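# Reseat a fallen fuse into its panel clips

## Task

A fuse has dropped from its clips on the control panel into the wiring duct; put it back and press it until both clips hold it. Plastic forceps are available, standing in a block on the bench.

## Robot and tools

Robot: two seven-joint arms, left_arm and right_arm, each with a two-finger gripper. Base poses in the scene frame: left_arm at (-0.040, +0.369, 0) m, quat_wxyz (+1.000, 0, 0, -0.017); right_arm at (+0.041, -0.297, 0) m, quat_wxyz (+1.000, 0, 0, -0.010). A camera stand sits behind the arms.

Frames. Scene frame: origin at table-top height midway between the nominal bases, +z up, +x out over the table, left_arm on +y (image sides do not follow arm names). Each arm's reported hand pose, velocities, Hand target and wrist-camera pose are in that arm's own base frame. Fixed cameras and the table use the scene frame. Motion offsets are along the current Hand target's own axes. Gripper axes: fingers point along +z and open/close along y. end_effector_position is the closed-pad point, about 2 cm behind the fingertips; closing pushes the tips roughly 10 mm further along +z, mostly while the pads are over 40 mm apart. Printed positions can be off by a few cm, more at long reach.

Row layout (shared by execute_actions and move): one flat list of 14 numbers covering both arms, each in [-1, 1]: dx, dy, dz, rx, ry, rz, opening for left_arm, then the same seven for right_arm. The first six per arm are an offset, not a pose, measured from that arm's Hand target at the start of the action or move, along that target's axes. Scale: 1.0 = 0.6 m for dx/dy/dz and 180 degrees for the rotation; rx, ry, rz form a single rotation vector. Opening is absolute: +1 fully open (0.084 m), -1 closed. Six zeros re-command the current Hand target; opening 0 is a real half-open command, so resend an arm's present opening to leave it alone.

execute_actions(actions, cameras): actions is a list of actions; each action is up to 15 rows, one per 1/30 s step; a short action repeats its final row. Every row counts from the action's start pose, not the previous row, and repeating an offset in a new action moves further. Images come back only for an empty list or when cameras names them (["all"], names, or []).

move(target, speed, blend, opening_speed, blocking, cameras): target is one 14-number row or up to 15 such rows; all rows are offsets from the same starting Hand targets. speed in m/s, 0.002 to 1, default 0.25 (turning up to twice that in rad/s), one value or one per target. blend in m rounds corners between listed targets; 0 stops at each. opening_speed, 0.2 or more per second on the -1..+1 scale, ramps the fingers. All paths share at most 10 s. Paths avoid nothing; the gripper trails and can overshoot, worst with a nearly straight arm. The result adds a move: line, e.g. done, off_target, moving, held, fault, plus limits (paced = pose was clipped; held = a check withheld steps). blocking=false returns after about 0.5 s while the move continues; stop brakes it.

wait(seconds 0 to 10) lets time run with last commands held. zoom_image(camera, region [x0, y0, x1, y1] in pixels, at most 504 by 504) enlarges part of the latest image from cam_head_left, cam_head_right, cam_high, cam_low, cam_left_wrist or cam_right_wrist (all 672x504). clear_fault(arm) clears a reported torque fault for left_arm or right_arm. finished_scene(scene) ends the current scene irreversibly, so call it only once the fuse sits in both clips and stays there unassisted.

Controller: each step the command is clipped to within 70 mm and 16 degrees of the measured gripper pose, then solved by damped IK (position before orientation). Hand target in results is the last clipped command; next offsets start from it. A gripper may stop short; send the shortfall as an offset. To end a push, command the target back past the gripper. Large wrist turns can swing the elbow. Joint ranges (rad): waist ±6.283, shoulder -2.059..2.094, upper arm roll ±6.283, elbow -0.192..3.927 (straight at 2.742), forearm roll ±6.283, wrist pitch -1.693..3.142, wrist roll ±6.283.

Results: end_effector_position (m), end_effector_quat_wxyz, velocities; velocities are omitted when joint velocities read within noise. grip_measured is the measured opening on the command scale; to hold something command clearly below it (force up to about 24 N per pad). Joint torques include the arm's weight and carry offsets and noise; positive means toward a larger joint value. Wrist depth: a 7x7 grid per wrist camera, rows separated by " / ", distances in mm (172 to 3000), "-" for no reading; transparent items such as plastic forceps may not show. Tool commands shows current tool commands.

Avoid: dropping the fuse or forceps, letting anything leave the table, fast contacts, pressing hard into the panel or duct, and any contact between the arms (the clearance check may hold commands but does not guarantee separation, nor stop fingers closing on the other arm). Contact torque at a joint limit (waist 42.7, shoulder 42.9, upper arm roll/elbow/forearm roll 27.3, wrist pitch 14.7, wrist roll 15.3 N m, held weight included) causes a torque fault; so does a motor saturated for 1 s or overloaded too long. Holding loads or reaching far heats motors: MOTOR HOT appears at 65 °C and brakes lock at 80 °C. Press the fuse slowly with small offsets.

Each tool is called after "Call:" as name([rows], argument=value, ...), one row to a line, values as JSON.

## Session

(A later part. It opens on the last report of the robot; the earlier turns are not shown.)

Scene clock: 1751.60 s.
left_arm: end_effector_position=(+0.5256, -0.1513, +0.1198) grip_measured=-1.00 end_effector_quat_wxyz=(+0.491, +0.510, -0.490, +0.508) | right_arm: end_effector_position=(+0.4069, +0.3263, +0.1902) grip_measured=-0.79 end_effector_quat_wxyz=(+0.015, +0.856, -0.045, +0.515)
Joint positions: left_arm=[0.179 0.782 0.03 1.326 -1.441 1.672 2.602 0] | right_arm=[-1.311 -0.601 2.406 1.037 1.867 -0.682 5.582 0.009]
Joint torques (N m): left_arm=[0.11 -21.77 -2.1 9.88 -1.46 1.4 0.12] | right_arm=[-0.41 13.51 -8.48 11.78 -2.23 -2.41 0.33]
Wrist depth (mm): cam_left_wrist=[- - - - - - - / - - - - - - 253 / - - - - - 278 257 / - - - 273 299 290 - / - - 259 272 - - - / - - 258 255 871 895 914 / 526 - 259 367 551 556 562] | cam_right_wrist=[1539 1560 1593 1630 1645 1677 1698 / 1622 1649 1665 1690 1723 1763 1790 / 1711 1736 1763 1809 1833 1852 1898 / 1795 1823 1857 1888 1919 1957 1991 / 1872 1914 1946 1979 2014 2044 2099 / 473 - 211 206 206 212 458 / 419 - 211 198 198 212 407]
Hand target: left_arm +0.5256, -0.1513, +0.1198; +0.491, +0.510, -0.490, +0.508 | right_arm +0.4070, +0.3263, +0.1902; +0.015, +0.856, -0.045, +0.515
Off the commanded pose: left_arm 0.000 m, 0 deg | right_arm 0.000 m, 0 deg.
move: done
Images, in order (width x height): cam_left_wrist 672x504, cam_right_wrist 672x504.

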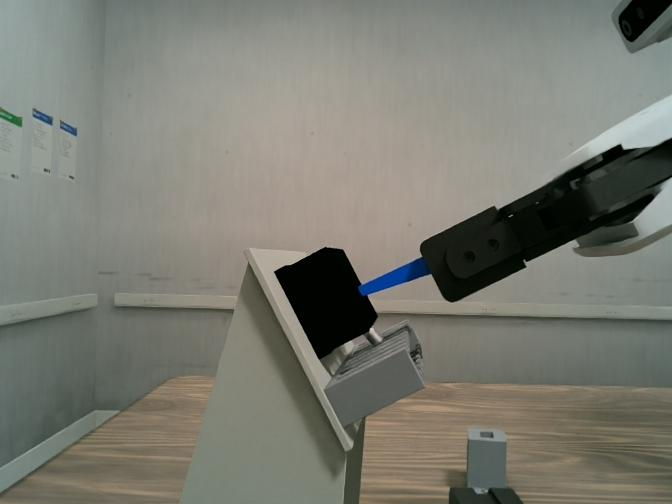

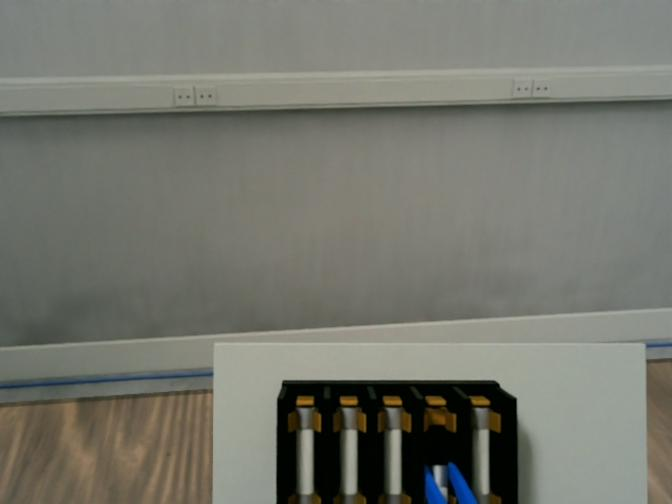

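Call:
move([
  [0,0,0,0,0,0,-1,0,0,0,0,0,0,-1],
  [0,0,0,0,0,0,-1,0,0,-0.045,0,0,0,-1],
], speed=0.05, opening_speed=0.5, cameras=["cam_right_wrist","cam_left_wrist"])

Call:
zoom_image(camera="cam_right_wrist", region=[380, 404, 480, 504])

Call:
zoom_image(camera="cam_left_wrist", region=[320, 210, 480, 360])

Scene clock: 1758.70 s.
left_arm: end_effector_position=(+0.5256, -0.1513, +0.1198) grip_measured=-1.00 end_effector_quat_wxyz=(+0.491, +0.510, -0.490, +0.508) | right_arm: end_effector_position=(+0.3832, +0.3282, +0.2028) grip_measured=-0.87 end_effector_quat_wxyz=(+0.015, +0.856, -0.045, +0.515)
Joint positions: left_arm=[0.179 0.782 0.03 1.326 -1.441 1.672 2.602 0] | right_arm=[-1.264 -0.541 2.418 1.018 1.903 -0.748 5.546 0.006]
Joint torques (N m): left_arm=[-0.06 -21.58 -1.97 9.84 -1.26 1.42 0.04] | right_arm=[0.31 14.45 -7.19 11.82 -1.52 -2.84 -0.15]
Wrist depth (mm): cam_left_wrist=[- - - - - - - / - - - - - - 258 / - - - - - 288 279 / - - - 321 - - - / - - 259 271 - - - / - - 258 256 879 892 912 / 526 - 259 367 550 556 562] | cam_right_wrist=[1571 1585 1615 1634 1665 1673 1736 / 1600 1673 1694 1711 1754 1781 1813 / 1728 1758 1799 1813 1862 1893 1919 / 1818 1847 1877 1914 1946 1968 2014 / 1877 1935 1946 1957 2026 2068 2112 / 493 - 238 225 232 239 498 / 437 437 238 224 225 238 440]
Hand target: left_arm +0.5256, -0.1513, +0.1198; +0.491, +0.510, -0.490, +0.508 | right_arm +0.3832, +0.3282, +0.2028; +0.015, +0.856, -0.045, +0.515
Off the commanded pose: left_arm 0.000 m, 0 deg | right_arm 0.000 m, 0 deg.
move: done
Images, in order (width x height): cam_left_wrist 672x504, cam_right_wrist 672x504.

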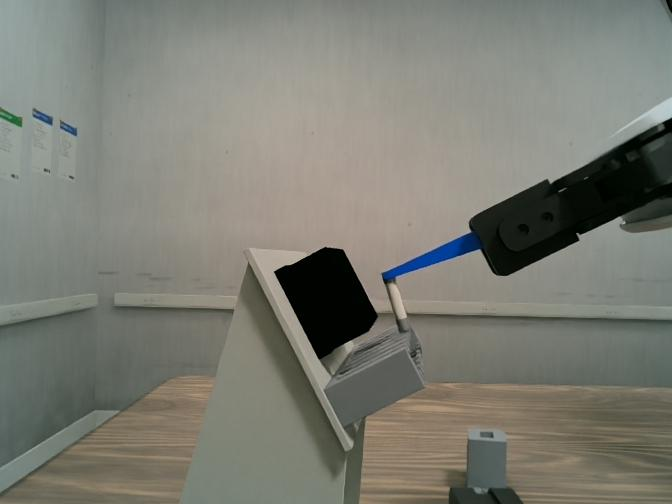

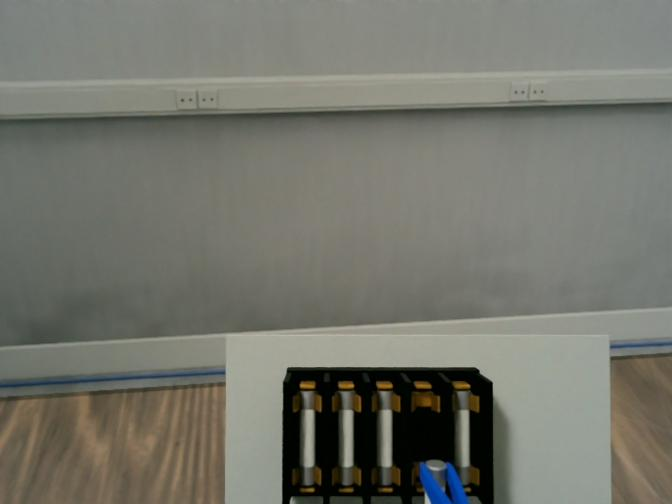

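Scaled by 5.040 from the camera's 672x504 image, which has a finer 960x720 frame.

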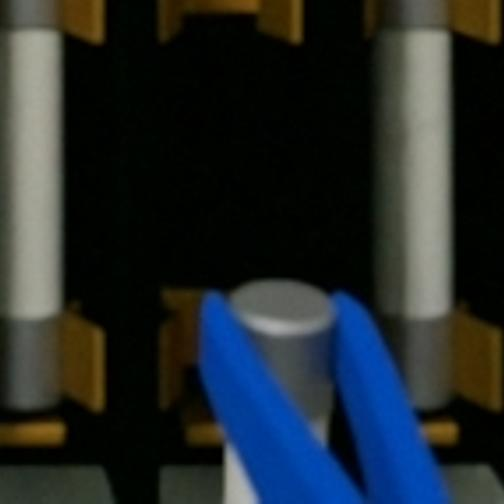

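Scaled by 3.150 from the camera's 672x504 image, which has a finer 960x720 frame.

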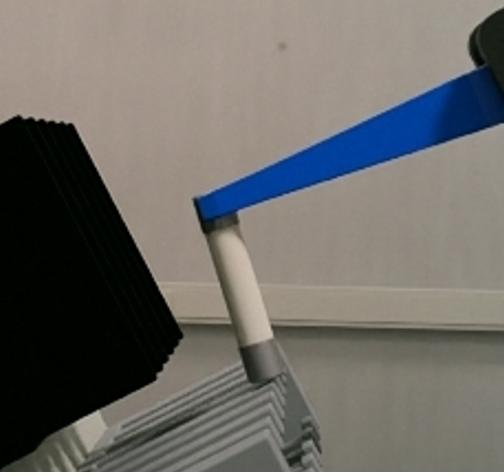

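Call:
move([
  [0,0,0,0,0,0,-1,0.05,0,-0.033,0,0,0,-1],
  [0,0,0,0,0,0,-1,-0.1467,0.1575,-0.006,-0.0082,-0.3443,0,-1],
], speed=[0.08,0.25], blend=[0.005,0], cameras=["cam_right_wrist","cam_left_wrist"])

Call:
zoom_image(camera="cam_right_wrist", region=[380, 404, 480, 504])

Call:
zoom_image(camera="cam_left_wrist", region=[500, 380, 640, 504])

Scene clock: 1774.10 s.
left_arm: end_effector_position=(+0.5256, -0.1513, +0.1198) grip_measured=-1.00 end_effector_quat_wxyz=(+0.491, +0.510, -0.490, +0.508) | right_arm: end_effector_position=(+0.3304, +0.2399, +0.1248) grip_measured=-0.87 end_effector_quat_wxyz=(+0.000, +0.999, -0.052, +0.001)
Joint positions: left_arm=[0.179 0.782 0.03 1.326 -1.441 1.672 2.602 0] | right_arm=[-2.277 -0.413 2.831 1.333 3.293 -0.942 3.736 0.006]
Joint torques (N m): left_arm=[0.33 -21.7 -1.97 10.03 -1.32 1.47 -0.06] | right_arm=[-0.69 16.63 -2.22 14.47 0.08 -2.16 0.03]
Wrist depth (mm): cam_left_wrist=[- - - - - 372 363 / - - - - - 370 352 / - - - - - 383 346 / - - - - - 387 364 / - - 258 271 - - - / - - 258 256 771 774 915 / 527 - 259 367 550 519 562] | cam_right_wrist=[- - - 255 255 256 257 / 251 252 253 254 255 256 256 / 252 252 253 254 254 256 256 / 251 252 253 254 254 255 256 / 251 252 252 253 254 255 256 / 250 251 252 253 254 255 256 / 251 251 252 253 254 254 255]
Hand target: left_arm +0.5256, -0.1513, +0.1198; +0.491, +0.510, -0.490, +0.508 | right_arm +0.3304, +0.2399, +0.1248; +0.000, +0.999, -0.052, +0.000
Off the commanded pose: left_arm 0.000 m, 0 deg | right_arm 0.000 m, 0 deg.
move: done
Images, in order (width x height): cam_left_wrist 672x504, cam_right_wrist 672x504.

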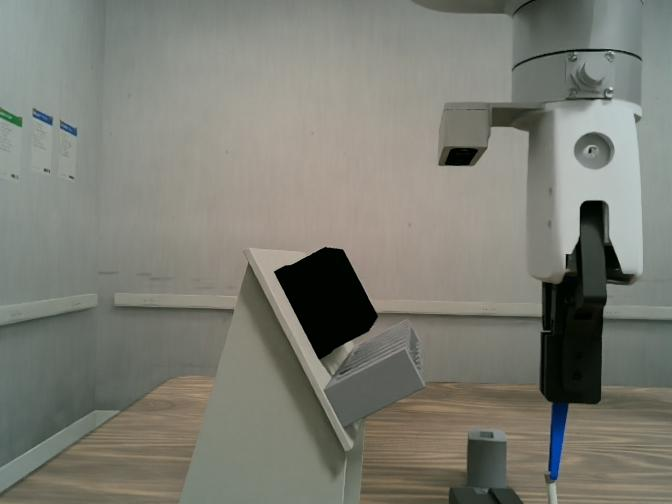

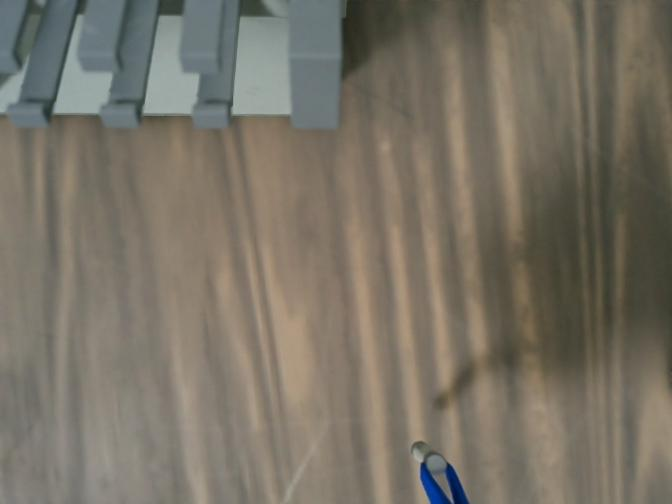

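Scaled by 5.040 from the camera's 672x504 image, which has a finer 960x720 frame.

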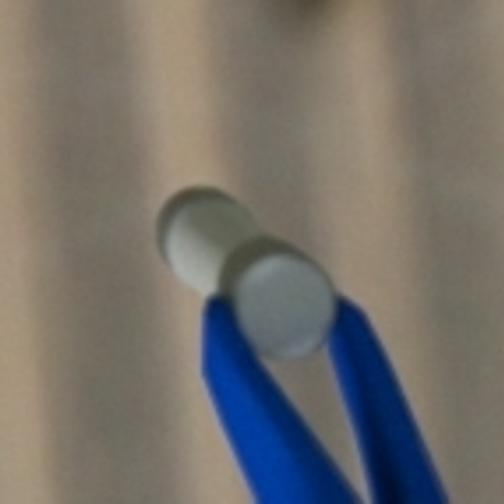

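Scaled by 3.600 from the camera's 672x504 image, which has a finer 960x720 frame.

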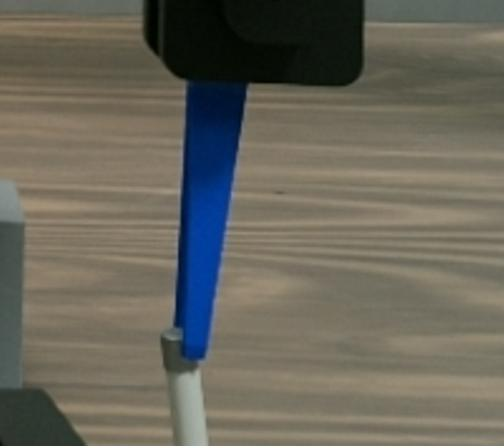

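Call:
move([
  [0,0,0,0,0,0,-1,0,0,0.0427,0,0,0,-1],
  [0,0,0,0,0,0,-1,0.0155,0,0.0482,0,0,0,-1],
  [0,0,0,0,0,0,-1,0.0275,0,0.0582,0,0,0,-1],
  [0,0,0,0,0,0,-1,0.0353,0,0.0718,0,0,0,-1],
  [0,0,0,0,0,0,-1,0.038,0,0.0797,0,0,0,-1],
], speed=[0.1,0.05,0.05,0.05,0.05], blend=[0.002,0.002,0.002,0.002,0], cameras=["cam_right_wrist","cam_left_wrist"])

Call:
zoom_image(camera="cam_right_wrist", region=[380, 404, 480, 504])

Scene clock: 1796.70 s.
left_arm: end_effector_position=(+0.5256, -0.1513, +0.1198) grip_measured=-1.00 end_effector_quat_wxyz=(+0.491, +0.510, -0.490, +0.508) | right_arm: end_effector_position=(+0.3531, +0.2375, +0.0770) grip_measured=-0.87 end_effector_quat_wxyz=(+0.000, +0.999, -0.052, +0.000)
Joint positions: left_arm=[0.179 0.782 0.03 1.326 -1.441 1.672 2.602 0] | right_arm=[-2.341 -0.538 2.85 1.374 3.336 -0.864 3.667 0.006]
Joint torques (N m): left_arm=[0 -21.6 -2 10.05 -1.26 1.42 0.02] | right_arm=[-0.64 18.31 -2.55 13.84 0.21 -1.8 0.02]
Wrist depth (mm): cam_left_wrist=[- - - 373 335 318 - / - - - - 397 366 - / - - - - - 358 - / - - - - - 352 - / - - 258 272 - 350 - / - - 258 255 765 386 914 / 525 - 258 367 550 387 563] | cam_right_wrist=[- - - 206 207 207 208 / 200 - - 202 206 207 208 / 204 - 205 206 206 207 207 / 204 204 205 205 206 207 207 / 203 204 205 205 206 207 207 / 203 204 204 205 206 206 207 / 203 204 204 205 205 206 207]
Hand target: left_arm +0.5256, -0.1513, +0.1198; +0.491, +0.510, -0.490, +0.508 | right_arm +0.3531, +0.2375, +0.0770; +0.000, +0.999, -0.052, +0.000
Off the commanded pose: left_arm 0.000 m, 0 deg | right_arm 0.000 m, 0 deg.
move: done
Images, in order (width x height): cam_left_wrist 672x504, cam_right_wrist 672x504.

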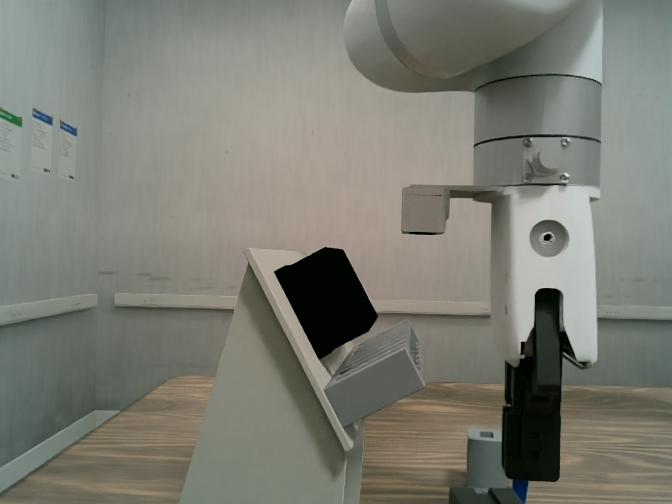

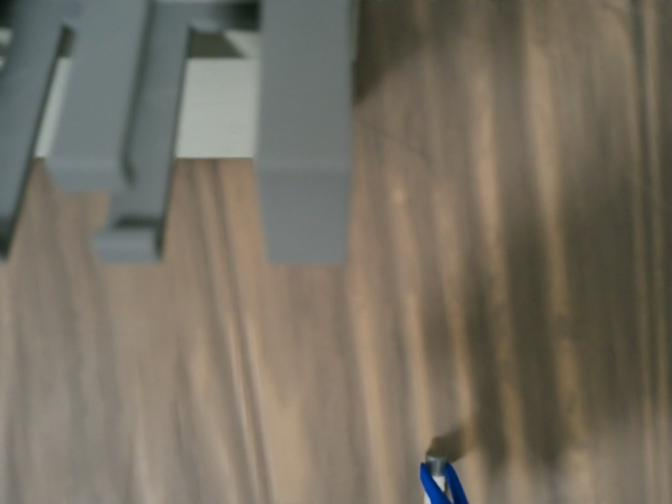

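Scaled by 5.040 from the camera's 672x504 image, which has a finer 960x720 frame.

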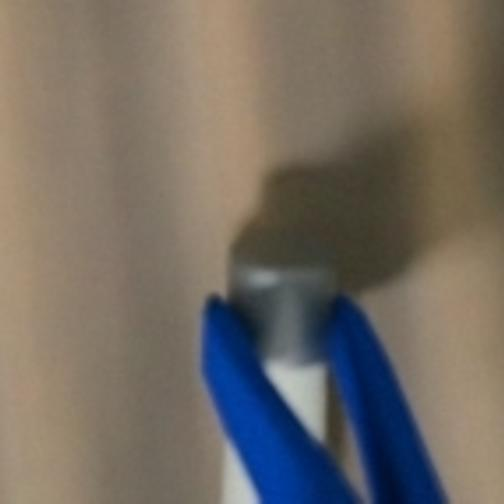

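Call:
move([
  [0,0,0,0,0,0,-1,0,0,0.0015,0,0,0,-1],
  [0,0,0,0,0,0,-1,0,0,0.0015,0,0,0,-0.772],
  [0,0,0,0,0,0,-1,-0.0195,0,0.0,0,0,0,-0.772],
  [0,0,0,0,0,0,-1,-0.0195,0,0.0022,0,0,0,-0.772],
], speed=0.04, opening_speed=0.5, cameras=["cam_right_wrist"])

Call:
zoom_image(camera="cam_right_wrist", region=[380, 404, 480, 504])

Scene clock: 1810.53 s.
left_arm: end_effector_position=(+0.5256, -0.1513, +0.1198) grip_measured=-1.00 end_effector_quat_wxyz=(+0.491, +0.510, -0.490, +0.508) | right_arm: end_effector_position=(+0.3415, +0.2387, +0.0757) grip_measured=-0.79 end_effector_quat_wxyz=(+0.000, +0.999, -0.052, +0.000)
Joint positions: left_arm=[0.179 0.782 0.03 1.326 -1.441 1.672 2.602 0] | right_arm=[-2.319 -0.513 2.849 1.331 3.332 -0.844 3.686 0.009]
Joint torques (N m): left_arm=[0.1 -21.97 -1.94 10.19 -1.23 1.55 0.01] | right_arm=[-0.48 17.87 -2.47 13.17 0.12 -1.66 0.01]
Wrist depth (mm): cam_left_wrist=[- - - - 341 306 - / - - - - 392 364 364 / - - - - - 363 364 / - - - - - 352 - / - - 258 271 - 347 - / - - 258 256 768 373 914 / 523 - 259 368 549 382 563] | cam_right_wrist=[199 - - - 205 206 207 / 203 203 204 204 205 206 207 / 203 203 204 204 205 206 206 / 202 203 204 204 205 206 206 / 202 203 203 204 205 205 206 / 202 203 203 204 204 205 206 / 202 202 203 203 204 205 205]
Hand target: left_arm +0.5256, -0.1513, +0.1198; +0.491, +0.510, -0.490, +0.508 | right_arm +0.3415, +0.2387, +0.0756; +0.000, +0.999, -0.052, +0.000
Off the commanded pose: left_arm 0.000 m, 0 deg | right_arm 0.000 m, 0 deg.
move: done
Images, in order (width x height): cam_right_wrist 672x504.

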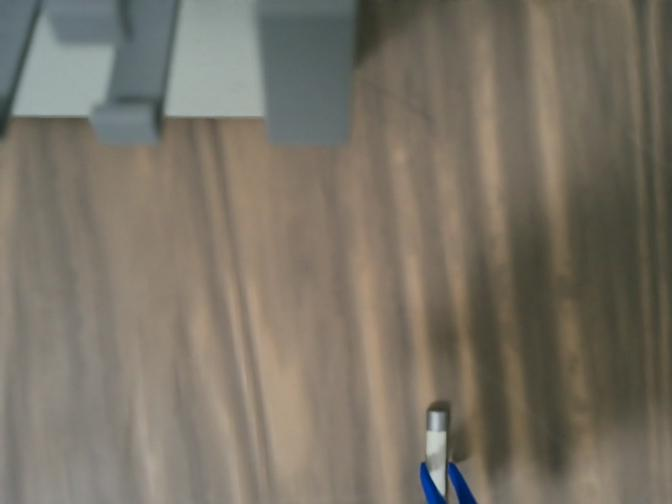

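Scaled by 5.040 from the camera's 672x504 image, which has a finer 960x720 frame.

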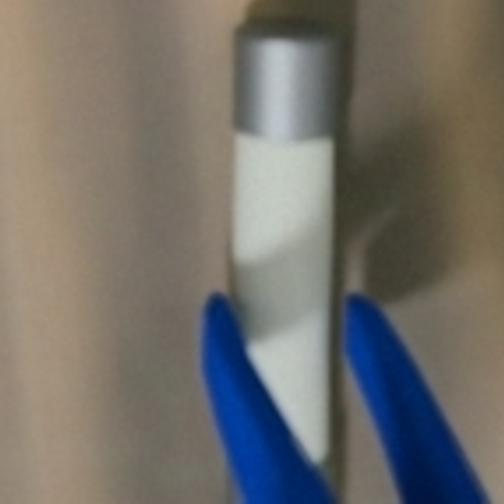

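Call:
move([
  [0,0,0,0,0,0,-1,0,0,0,0,0,0,-1],
  [0,0,0,0,0,0,-1,0.0,0,-0.07,0,0,0,-1],
  [0,0,0,0,0,0,-1,-0.004,-0.0355,-0.1425,0.0082,0.3443,0,-1],
  [0,0,0,0,0,0,-1,0.0705,-0.1513,-0.2143,0.0082,0.3443,0,-1],
], speed=[0.05,0.12,0.25,0.15], blend=[0,0.005,0.01,0], opening_speed=0.8, cameras=["cam_right_wrist","cam_left_wrist"])

Call:
zoom_image(camera="cam_right_wrist", region=[360, 380, 500, 504])

Call:
zoom_image(camera="cam_left_wrist", region=[300, 210, 460, 346])

Scene clock: 1826.13 s.
left_arm: end_effector_position=(+0.5256, -0.1513, +0.1198) grip_measured=-1.00 end_effector_quat_wxyz=(+0.491, +0.510, -0.490, +0.508) | right_arm: end_effector_position=(+0.3929, +0.3245, +0.2043) grip_measured=-0.87 end_effector_quat_wxyz=(+0.015, +0.856, -0.045, +0.515)
Joint positions: left_arm=[0.179 0.782 0.03 1.326 -1.441 1.672 2.602 0] | right_arm=[-1.219 -0.574 2.332 1.026 1.937 -0.69 5.514 0.006]
Joint torques (N m): left_arm=[0.38 -21.59 -1.97 10.11 -1.29 1.6 0.04] | right_arm=[-0.82 13.2 -8.08 11.87 -1.72 -2.76 0.2]
Wrist depth (mm): cam_left_wrist=[- - - - - - - / - - - - - - 256 / - - - - - 291 270 / - - - 314 - - - / - - 258 271 - - - / - - 258 256 880 897 915 / 526 - 259 367 550 556 561] | cam_right_wrist=[1557 1578 1607 1630 1645 1686 1723 / 1589 1630 1694 1711 1741 1781 1813 / 1719 1741 1785 1809 1847 1877 1898 / 1809 1833 1867 1893 1951 1962 2026 / 1888 1930 1962 2008 2020 2074 2125 / 496 - 230 231 225 231 499 / 438 - 229 217 217 231 442]
Hand target: left_arm +0.5256, -0.1513, +0.1198; +0.491, +0.510, -0.490, +0.508 | right_arm +0.3929, +0.3245, +0.2043; +0.015, +0.856, -0.045, +0.515
Off the commanded pose: left_arm 0.000 m, 0 deg | right_arm 0.000 m, 0 deg.
move: done
Images, in order (width x height): cam_left_wrist 672x504, cam_right_wrist 672x504.

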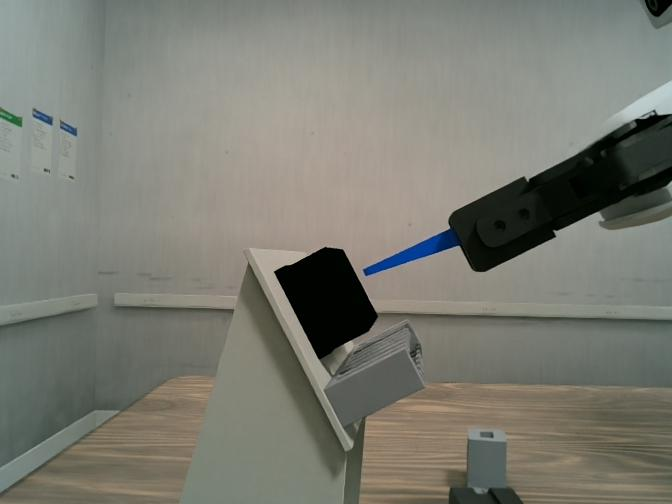

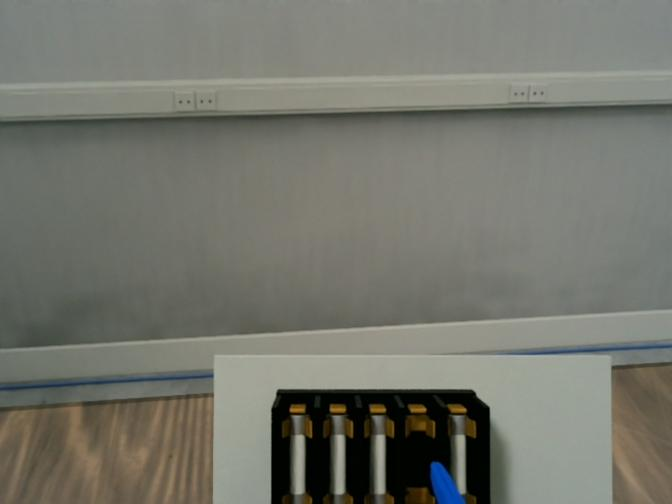

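Scaled by 3.600 from the camera's 672x504 image, which has a finer 960x720 frame.

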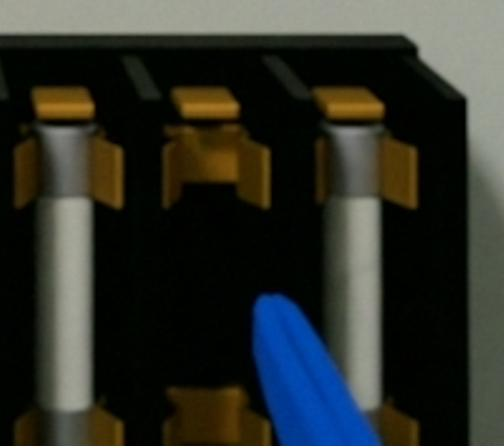

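Scaled by 3.150 from the camera's 672x504 image, which has a finer 960x720 frame.

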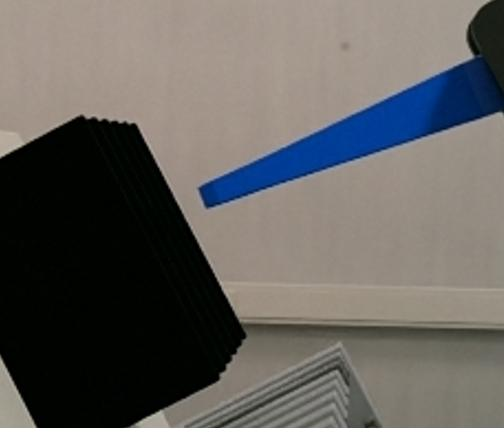

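Call:
move([
  [0,0,0,0,0,0,-1,-0.0293,0.1147,-0.0628,0,0,0,-1],
  [0,0,0,0,0,0,-1,-0.1538,0.1535,0.0007,-0.0082,-0.3443,0,-1],
], speed=[0.25,0.3], blend=[0.02,0], cameras=["cam_right_wrist"])

Call:
zoom_image(camera="cam_right_wrist", region=[360, 384, 500, 504])

Scene clock: 1840.73 s.
left_arm: end_effector_position=(+0.5256, -0.1513, +0.1198) grip_measured=-1.00 end_effector_quat_wxyz=(+0.491, +0.510, -0.490, +0.508) | right_arm: end_effector_position=(+0.3419, +0.2386, +0.1206) grip_measured=-0.87 end_effector_quat_wxyz=(+0.000, +0.999, -0.052, +0.001)
Joint positions: left_arm=[0.179 0.782 0.03 1.326 -1.441 1.672 2.602 0] | right_arm=[-2.189 -0.465 2.676 1.365 3.39 -0.957 3.633 0.006]
Joint torques (N m): left_arm=[-0.13 -21.71 -1.97 10.13 -1.27 1.46 0.06] | right_arm=[-0.39 17.2 -3.38 14.06 0.19 -2.02 0.05]
Wrist depth (mm): cam_left_wrist=[- - - - 396 364 - / - - - - - 362 364 / - - - - - 353 - / - - - - - 348 - / - - 258 271 - - - / - - 259 256 763 771 915 / 526 - 259 368 552 506 561] | cam_right_wrist=[- - - 250 251 252 252 / - - - 250 251 251 252 / 247 248 249 250 250 251 252 / 247 248 248 249 250 251 252 / 247 248 249 249 250 251 251 / 247 247 248 249 250 250 251 / 246 247 248 248 249 250 251]
Hand target: left_arm +0.5256, -0.1513, +0.1198; +0.491, +0.510, -0.490, +0.508 | right_arm +0.3419, +0.2385, +0.1206; +0.000, +0.999, -0.052, +0.000
Off the commanded pose: left_arm 0.000 m, 0 deg | right_arm 0.000 m, 0 deg.
move: done
Images, in order (width x height): cam_right_wrist 672x504.

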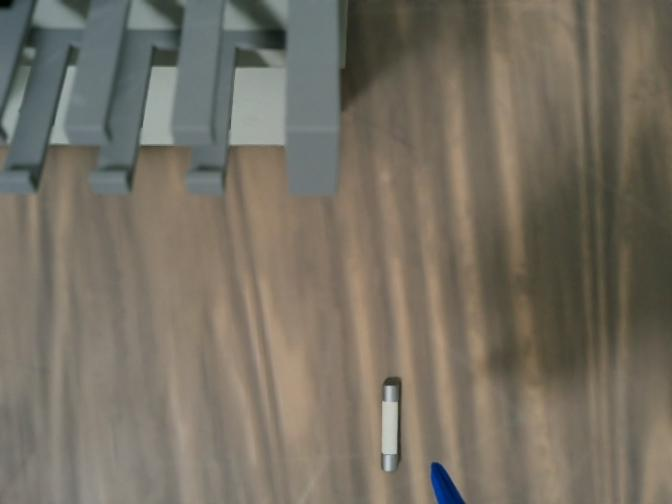

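Scaled by 3.600 from the camera's 672x504 image, which has a finer 960x720 frame.

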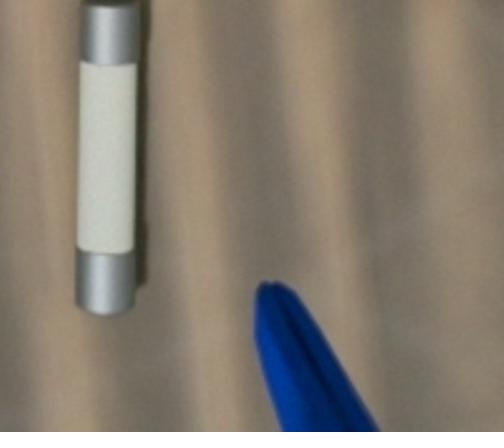

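Call:
move([
  [0,0,0,0,0,0,-1,0.003,-0.0152,0,0,0,0,-0.772],
  [0,0,0,0,0,0,-1,0.003,-0.0152,0.065,0,0,0,-0.772],
  [0,0,0,0,0,0,-1,0.003,-0.0152,0.0775,0,0,0,-0.772],
], speed=[0.1,0.1,0.03], cameras=["cam_right_wrist"])

Call:
zoom_image(camera="cam_right_wrist", region=[380, 404, 480, 504])

Scene clock: 1856.17 s.
left_arm: end_effector_position=(+0.5256, -0.1513, +0.1198) grip_measured=-1.00 end_effector_quat_wxyz=(+0.491, +0.510, -0.490, +0.508) | right_arm: end_effector_position=(+0.3447, +0.2474, +0.0742) grip_measured=-0.79 end_effector_quat_wxyz=(+0.000, +0.999, -0.052, +0.000)
Joint positions: left_arm=[0.179 0.782 0.03 1.326 -1.441 1.672 2.602 0] | right_arm=[-2.211 -0.557 2.708 1.361 3.437 -0.867 3.609 0.009]
Joint torques (N m): left_arm=[0.05 -21.79 -1.76 10.18 -1.17 1.56 -0.06] | right_arm=[-0.48 17.86 -3.62 13.12 -0.07 -1.57 0.01]
Wrist depth (mm): cam_left_wrist=[- - - - 333 304 - / - - - - 389 354 354 / - - - - - 353 355 / - - - - - 342 - / - - 258 271 - 339 - / - - 258 256 771 365 913 / 524 - 258 367 548 374 562] | cam_right_wrist=[- - - 199 204 205 205 / 197 198 198 199 204 204 205 / 201 202 202 203 204 204 205 / 201 201 202 202 203 204 205 / 201 201 202 203 203 204 204 / 200 201 202 202 203 204 204 / 200 201 201 202 202 203 204]
Hand target: left_arm +0.5256, -0.1513, +0.1198; +0.491, +0.510, -0.490, +0.508 | right_arm +0.3447, +0.2474, +0.0741; +0.000, +0.999, -0.052, +0.000
Off the commanded pose: left_arm 0.000 m, 0 deg | right_arm 0.000 m, 0 deg.
move: done
Images, in order (width x height): cam_right_wrist 672x504.

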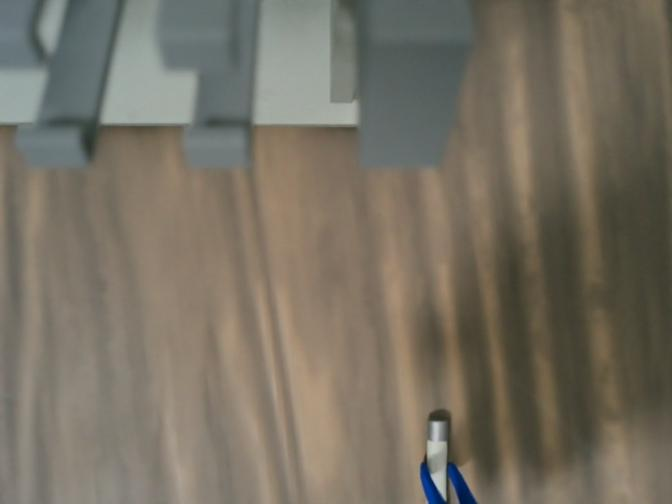

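Scaled by 5.040 from the camera's 672x504 image, which has a finer 960x720 frame.

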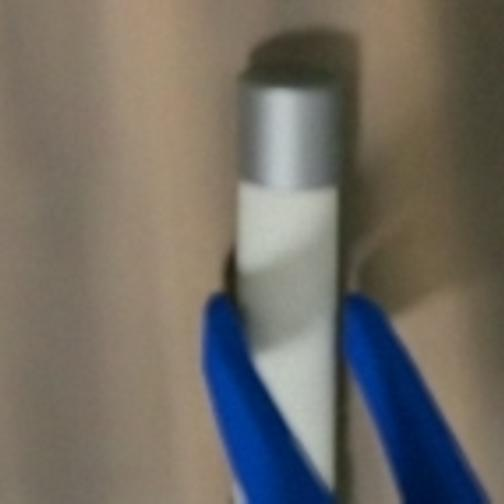

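Call:
move([
  [0,0,0,0,0,0,-1,0,0,0.0025,0,0,0,-0.772],
], speed=0.03)

Scene clock: 1860.37 s.
left_arm: end_effector_position=(+0.5256, -0.1513, +0.1198) grip_measured=-1.00 end_effector_quat_wxyz=(+0.491, +0.510, -0.490, +0.508) | right_arm: end_effector_position=(+0.3447, +0.2474, +0.0726) grip_measured=-0.79 end_effector_quat_wxyz=(+0.000, +0.999, -0.052, +0.000)
Joint positions: left_arm=[0.179 0.782 0.03 1.326 -1.441 1.672 2.602 0] | right_arm=[-2.212 -0.559 2.709 1.36 3.438 -0.864 3.608 0.009]
Joint torques (N m): left_arm=[0.15 -21.88 -2.02 10.08 -1.21 1.53 0.07] | right_arm=[-0.56 18 -3.92 13.12 0.14 -1.73 -0.02]
Wrist depth (mm): cam_left_wrist=[- - - - 328 301 - / - - - - 383 354 355 / - - - - - 354 - / - - - - - 343 - / - - 259 272 - 338 - / - - 258 255 765 364 909 / 526 - 259 369 548 374 562] | cam_right_wrist=[- - - 198 202 203 203 / 196 197 197 198 202 203 203 / 200 200 201 201 202 203 203 / 199 200 201 201 202 202 203 / 199 200 200 201 202 202 203 / 199 199 200 201 201 202 203 / 199 199 200 200 201 202 202]
Hand target: left_arm +0.5256, -0.1513, +0.1198; +0.491, +0.510, -0.490, +0.508 | right_arm +0.3447, +0.2474, +0.0726; +0.000, +0.999, -0.052, +0.000
Off the commanded pose: left_arm 0.000 m, 0 deg | right_arm 0.000 m, 0 deg.
move: done

Call:
move([
  [0,0,0,0,0,0,-1,0,0,0.0022,0,0,0,-0.772],
], speed=0.03)

Scene clock: 1863.80 s.
left_arm: end_effector_position=(+0.5256, -0.1513, +0.1198) grip_measured=-1.00 end_effector_quat_wxyz=(+0.491, +0.510, -0.490, +0.508) | right_arm: end_effector_position=(+0.3447, +0.2474, +0.0714) grip_measured=-0.79 end_effector_quat_wxyz=(+0.000, +0.999, -0.052, +0.000)
Joint positions: left_arm=[0.179 0.782 0.03 1.326 -1.441 1.672 2.602 0] | right_arm=[-2.213 -0.562 2.71 1.359 3.439 -0.861 3.607 0.009]
Joint torques (N m): left_arm=[0.28 -21.8 -2.02 9.97 -1.18 1.62 0.03] | right_arm=[-0.61 15.48 -3.41 11.28 0.09 -0.74 -0.06]
Wrist depth (mm): cam_left_wrist=[- - - - 326 298 - / - - - - 375 355 355 / - - - - - 353 - / - - - - - 342 - / - - 258 271 - 339 - / - - 258 256 766 364 909 / 523 - 259 368 549 374 561] | cam_right_wrist=[- - - 197 201 202 202 / 195 195 196 197 201 202 202 / 198 199 199 200 201 201 202 / 198 199 199 200 201 201 202 / 198 199 199 200 200 201 202 / 198 198 199 200 200 201 201 / 198 198 199 199 200 201 201]
Hand target: left_arm +0.5256, -0.1513, +0.1198; +0.491, +0.510, -0.490, +0.508 | right_arm +0.3447, +0.2474, +0.0713; +0.000, +0.999, -0.052, +0.000
Off the commanded pose: left_arm 0.000 m, 0 deg | right_arm 0.000 m, 0 deg.
move: done

Call:
move([
  [0,0,0,0,0,0,-1,0,0,-0.0008,0,0,0,-0.772],
  [0,0,0,0,0,0,-1,0,0,-0.0008,0,0,0,-1],
  [0,0,0,0,0,0,-1,0.0,0,-0.06,0,0,0,-1],
  [0,0,0,0,0,0,-1,0.0058,-0.0302,-0.2143,0.0082,0.3443,0,-1],
  [0,0,0,0,0,0,-1,0.0665,-0.136,-0.2215,0.0082,0.3443,0,-1],
], speed=[0.05,0.05,0.12,0.25,0.15], blend=[0,0,0.005,0.01,0], opening_speed=0.8, cameras=["cam_right_wrist","cam_left_wrist"])

Call:
zoom_image(camera="cam_right_wrist", region=[360, 380, 500, 504])

Call:
zoom_image(camera="cam_left_wrist", region=[300, 210, 460, 346])

Scene clock: 1876.40 s.
left_arm: end_effector_position=(+0.5256, -0.1513, +0.1198) grip_measured=-1.00 end_effector_quat_wxyz=(+0.491, +0.510, -0.490, +0.508) | right_arm: end_effector_position=(+0.3928, +0.3244, +0.2043) grip_measured=-0.87 end_effector_quat_wxyz=(+0.015, +0.856, -0.045, +0.515)
Joint positions: left_arm=[0.179 0.782 0.03 1.326 -1.441 1.672 2.602 0] | right_arm=[-1.048 -0.732 2.082 1.075 2.227 -0.541 5.291 0.006]
Joint torques (N m): left_arm=[0.02 -21.63 -2.03 10 -1.28 1.48 0.03] | right_arm=[-0.05 12.5 -11.44 10.83 -1.95 -2.31 -0.02]
Wrist depth (mm): cam_left_wrist=[- - - - - - - / - - - - - - 257 / - - - - - 290 270 / - - - 312 - - - / - - 258 271 - - - / - - 258 256 874 892 918 / 525 - 259 367 552 558 560] | cam_right_wrist=[1546 1574 1604 1626 1665 1665 1706 / 1585 1634 1690 1728 1754 1781 1790 / 1715 1767 1767 1818 1842 1877 1903 / 1790 1813 1872 1888 1935 1974 2014 / 1882 1919 1962 1979 2044 2087 2093 / 497 - 230 231 231 231 501 / 439 - 229 216 218 231 442]
Hand target: left_arm +0.5256, -0.1513, +0.1198; +0.491, +0.510, -0.490, +0.508 | right_arm +0.3928, +0.3244, +0.2043; +0.015, +0.856, -0.045, +0.515
Off the commanded pose: left_arm 0.000 m, 0 deg | right_arm 0.000 m, 0 deg.
move: done
Images, in order (width x height): cam_left_wrist 672x504, cam_right_wrist 672x504.

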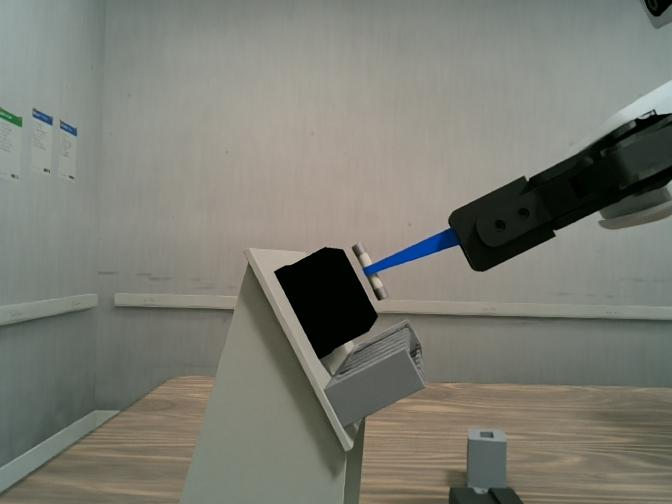

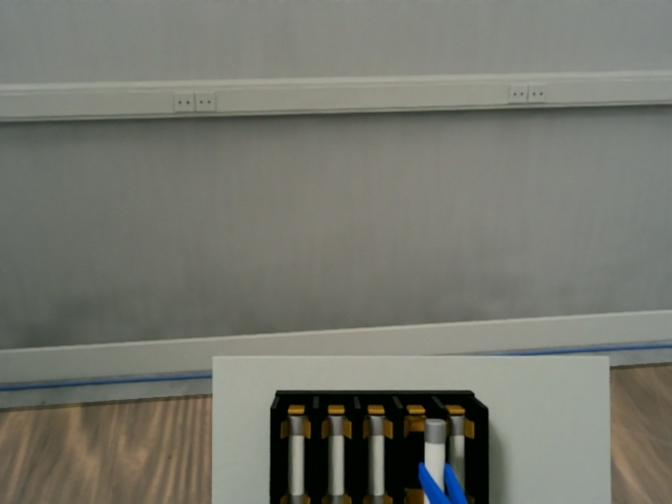

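Scaled by 3.600 from the camera's 672x504 image, which has a finer 960x720 frame.

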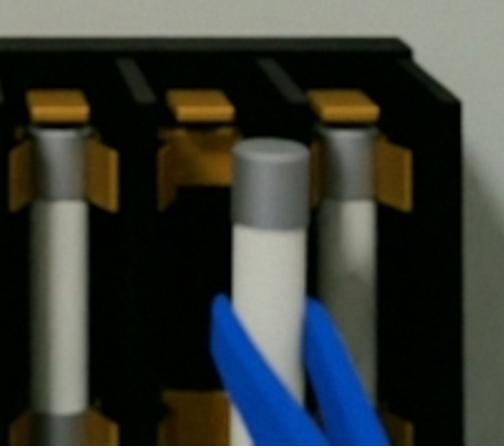

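Scaled by 3.150 from the camera's 672x504 image, which has a finer 960x720 frame.

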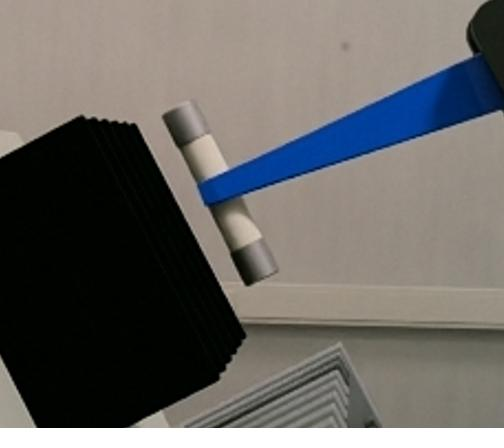

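Call:
move([
  [0,0,0,0,0,0,-1,-0.0058,-0.0035,0,0,0,0,-1],
  [0,0,0,0,0,0,-1,-0.0058,-0.0035,0.0292,0,0,0,-1],
], speed=[0.06,0.05], blend=[0.001,0], cameras=["cam_right_wrist"])

Call:
zoom_image(camera="cam_right_wrist", region=[390, 404, 490, 504])

Scene clock: 1888.13 s.
left_arm: end_effector_position=(+0.5256, -0.1513, +0.1198) grip_measured=-1.00 end_effector_quat_wxyz=(+0.491, +0.510, -0.490, +0.508) | right_arm: end_effector_position=(+0.4067, +0.3254, +0.1930) grip_measured=-0.87 end_effector_quat_wxyz=(+0.015, +0.856, -0.045, +0.515)
Joint positions: left_arm=[0.179 0.782 0.03 1.326 -1.441 1.672 2.602 0] | right_arm=[-1.097 -0.778 2.099 1.097 2.226 -0.501 5.306 0.006]
Joint torques (N m): left_arm=[0.05 -21.97 -1.87 9.99 -1.14 1.54 0.02] | right_arm=[-0.83 12.6 -12.01 10.54 -2.39 -1.96 0.36]
Wrist depth (mm): cam_left_wrist=[- - - - - - - / - - - - - - 255 / - - - - - 281 254 / - - - 272 301 - - / - - 258 271 - - - / - - 258 256 872 899 920 / 526 - 259 368 551 558 564] | cam_right_wrist=[1533 1553 1589 1615 1634 1673 1690 / 1619 1626 1673 1698 1728 1767 1790 / 1690 1745 1763 1799 1833 1857 1903 / 1772 1818 1862 1882 1919 1957 2008 / 1872 1919 1940 2002 2032 2050 2087 / 478 - 213 213 213 214 215 / 424 - 212 - 199 213 411]
Hand target: left_arm +0.5256, -0.1513, +0.1198; +0.491, +0.510, -0.490, +0.508 | right_arm +0.4068, +0.3254, +0.1930; +0.015, +0.856, -0.045, +0.515
Off the commanded pose: left_arm 0.000 m, 0 deg | right_arm 0.000 m, 0 deg.
move: done
Images, in order (width x height): cam_right_wrist 672x504.

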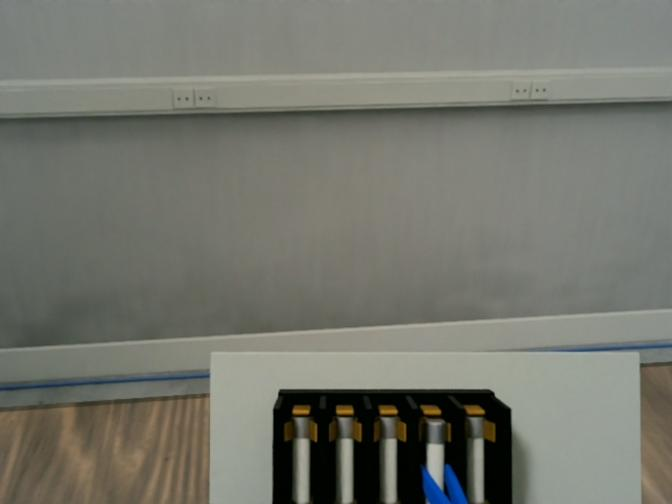

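Scaled by 5.040 from the camera's 672x504 image, which has a finer 960x720 frame.

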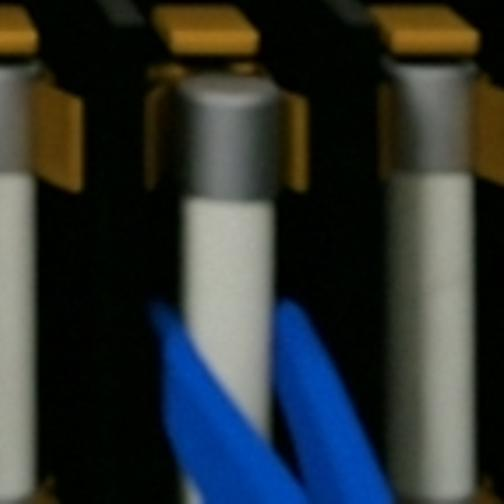

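Call:
move([
  [0,0,0,0,0,0,-1,0,0,0.0033,0,0,0,-1],
  [0,0,0,0,0,0,-1,0,0,0.0033,0,0,0,-0.772],
], speed=0.02, opening_speed=0.2, cameras=["cam_right_wrist"])

Call:
zoom_image(camera="cam_right_wrist", region=[390, 404, 490, 504])

Scene clock: 1894.03 s.
left_arm: end_effector_position=(+0.5256, -0.1513, +0.1198) grip_measured=-1.00 end_effector_quat_wxyz=(+0.491, +0.510, -0.490, +0.508) | right_arm: end_effector_position=(+0.4085, +0.3253, +0.1921) grip_measured=-0.79 end_effector_quat_wxyz=(+0.015, +0.856, -0.045, +0.515)
Joint positions: left_arm=[0.179 0.782 0.03 1.326 -1.441 1.672 2.602 0] | right_arm=[-1.102 -0.782 2.1 1.099 2.226 -0.497 5.307 0.009]
Joint torques (N m): left_arm=[0.08 -21.81 -2.1 10.06 -1.31 1.59 0.08] | right_arm=[-0.41 12.55 -12.26 10.24 -2.18 -2.14 0.32]
Wrist depth (mm): cam_left_wrist=[- - - - - - - / - - - - - - 255 / - - - - - 274 253 / - - - 273 300 - - / - - 258 271 - - - / - - 258 256 872 899 912 / 525 - 259 367 551 557 562] | cam_right_wrist=[1539 1567 1578 1615 1630 1661 1686 / 1607 1638 1657 1698 1732 1763 1781 / 1698 1728 1763 1785 1823 1847 1888 / 1799 1809 1842 1867 1924 1935 2002 / 1862 1919 1957 1968 2038 2050 2093 / 477 - 211 211 211 212 212 / 422 - 210 - 197 211 410]
Hand target: left_arm +0.5256, -0.1513, +0.1198; +0.491, +0.510, -0.490, +0.508 | right_arm +0.4085, +0.3253, +0.1921; +0.015, +0.856, -0.045, +0.515
Off the commanded pose: left_arm 0.000 m, 0 deg | right_arm 0.000 m, 0 deg.
move: done
Images, in order (width x height): cam_right_wrist 672x504.

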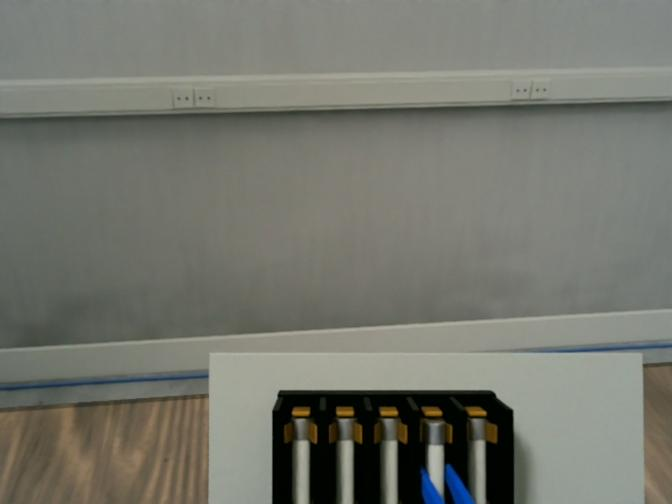

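Scaled by 5.040 from the camera's 672x504 image, which has a finer 960x720 frame.

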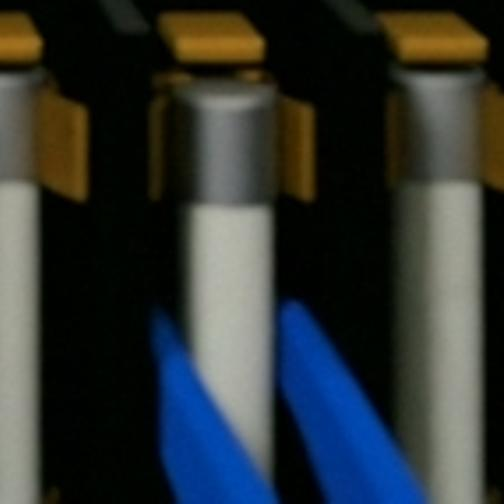

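Call:
move([
  [0,0,0,0,0,0,-1,0,0,0,0,0,0,-0.765],
], opening_speed=0.2, cameras=["cam_right_wrist"])

Call:
zoom_image(camera="cam_right_wrist", region=[390, 404, 490, 504])

Scene clock: 1903.17 s.
left_arm: end_effector_position=(+0.5256, -0.1513, +0.1198) grip_measured=-1.00 end_effector_quat_wxyz=(+0.491, +0.510, -0.490, +0.508) | right_arm: end_effector_position=(+0.4085, +0.3253, +0.1921) grip_measured=-0.79 end_effector_quat_wxyz=(+0.015, +0.856, -0.045, +0.515)
Joint positions: left_arm=[0.179 0.782 0.03 1.326 -1.441 1.672 2.602 0] | right_arm=[-1.102 -0.782 2.1 1.099 2.226 -0.497 5.307 0.009]
Joint torques (N m): left_arm=[0.16 -21.8 -2 9.76 -1.32 1.45 -0.01] | right_arm=[-0.28 12.94 -12.28 10.14 -2.15 -2.32 0.21]
Wrist depth (mm): cam_left_wrist=[- - - - - - - / - - - - - - 255 / - - - - - 275 253 / - - - 272 299 - - / - - 258 271 - - - / - - 258 256 870 896 910 / 524 - 259 368 551 555 562] | cam_right_wrist=[1539 1571 1585 1615 1630 1645 1706 / 1622 1645 1677 1694 1719 1763 1785 / 1690 1741 1758 1795 1833 1857 1882 / 1795 1823 1833 1888 1919 1946 1996 / 1872 1914 1935 1974 2014 2038 2080 / 477 - 211 211 211 212 213 / 421 - 210 - 197 211 409]
Hand target: left_arm +0.5256, -0.1513, +0.1198; +0.491, +0.510, -0.490, +0.508 | right_arm +0.4085, +0.3253, +0.1921; +0.015, +0.856, -0.045, +0.515
Off the commanded pose: left_arm 0.000 m, 0 deg | right_arm 0.000 m, 0 deg.
move: done
Images, in order (width x height): cam_right_wrist 672x504.

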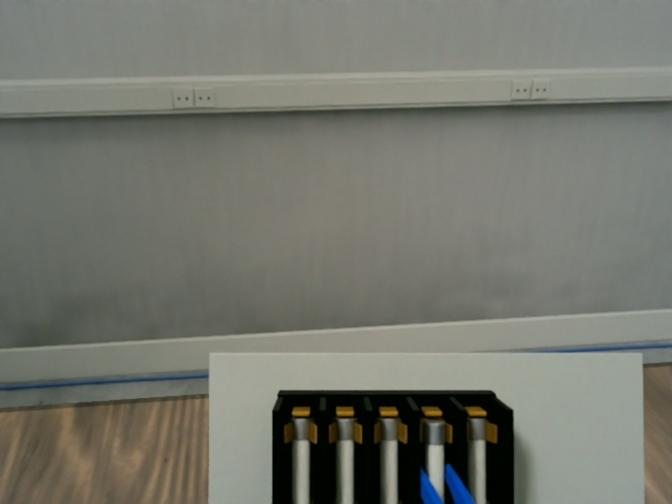

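Scaled by 5.040 from the camera's 672x504 image, which has a finer 960x720 frame.

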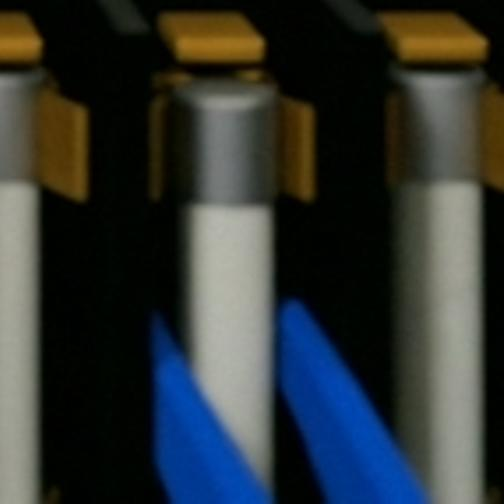

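Call:
move([
  [0,0,0,0,0,0,-1,0,0.0004,0,0,0,0,-0.765],
  [0,0,0,0,0,0,-1,0,0.0004,-0.006,0,0,0,-0.765],
], speed=0.02, cameras=["cam_right_wrist"])

Call:
zoom_image(camera="cam_right_wrist", region=[390, 404, 490, 504])

Scene clock: 1912.67 s.
left_arm: end_effector_position=(+0.5256, -0.1513, +0.1198) grip_measured=-1.00 end_effector_quat_wxyz=(+0.491, +0.510, -0.490, +0.508) | right_arm: end_effector_position=(+0.4053, +0.3253, +0.1938) grip_measured=-0.79 end_effector_quat_wxyz=(+0.015, +0.856, -0.045, +0.515)
Joint positions: left_arm=[0.179 0.782 0.03 1.326 -1.441 1.672 2.602 0] | right_arm=[-1.092 -0.774 2.098 1.095 2.226 -0.504 5.305 0.009]
Joint torques (N m): left_arm=[0.07 -21.81 -1.84 9.77 -1.19 1.45 0.05] | right_arm=[0.29 13.2 -12.49 9.98 -1.96 -2.35 0.01]
Wrist depth (mm): cam_left_wrist=[- - - - - - - / - - - - - - 255 / - - - - - 283 253 / - - - 273 300 - - / - - 259 271 - - - / - - 258 256 868 894 913 / 524 - 258 368 552 555 562] | cam_right_wrist=[1529 1571 1589 1604 1645 1657 1690 / 1596 1638 1677 1702 1723 1763 1781 / 1694 1732 1758 1799 1823 1857 1903 / 1781 1818 1852 1877 1919 1957 1996 / 1867 1914 1951 1979 2026 2068 2119 / 480 - 214 215 215 216 216 / 425 - 213 - 201 215 412]
Hand target: left_arm +0.5256, -0.1513, +0.1198; +0.491, +0.510, -0.490, +0.508 | right_arm +0.4053, +0.3253, +0.1938; +0.015, +0.856, -0.045, +0.515
Off the commanded pose: left_arm 0.000 m, 0 deg | right_arm 0.000 m, 0 deg.
move: done
Images, in order (width x height): cam_right_wrist 672x504.

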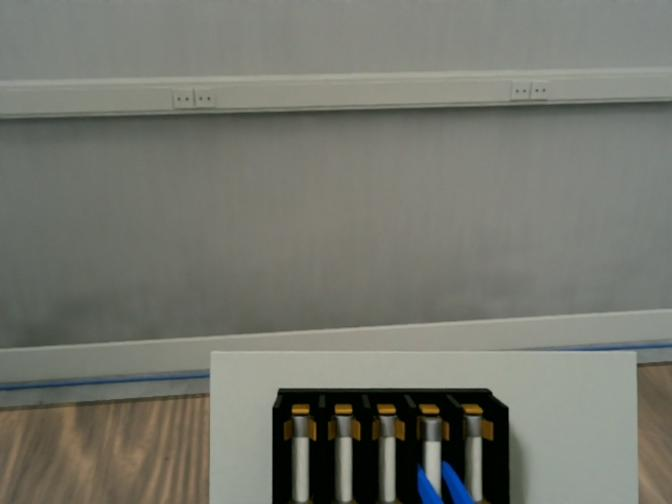

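Scaled by 5.040 from the camera's 672x504 image, which has a finer 960x720 frame.

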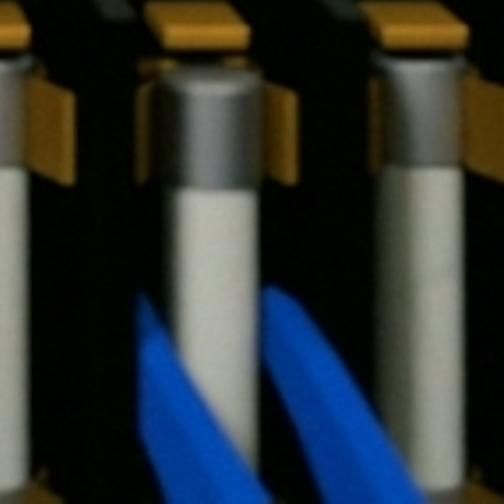

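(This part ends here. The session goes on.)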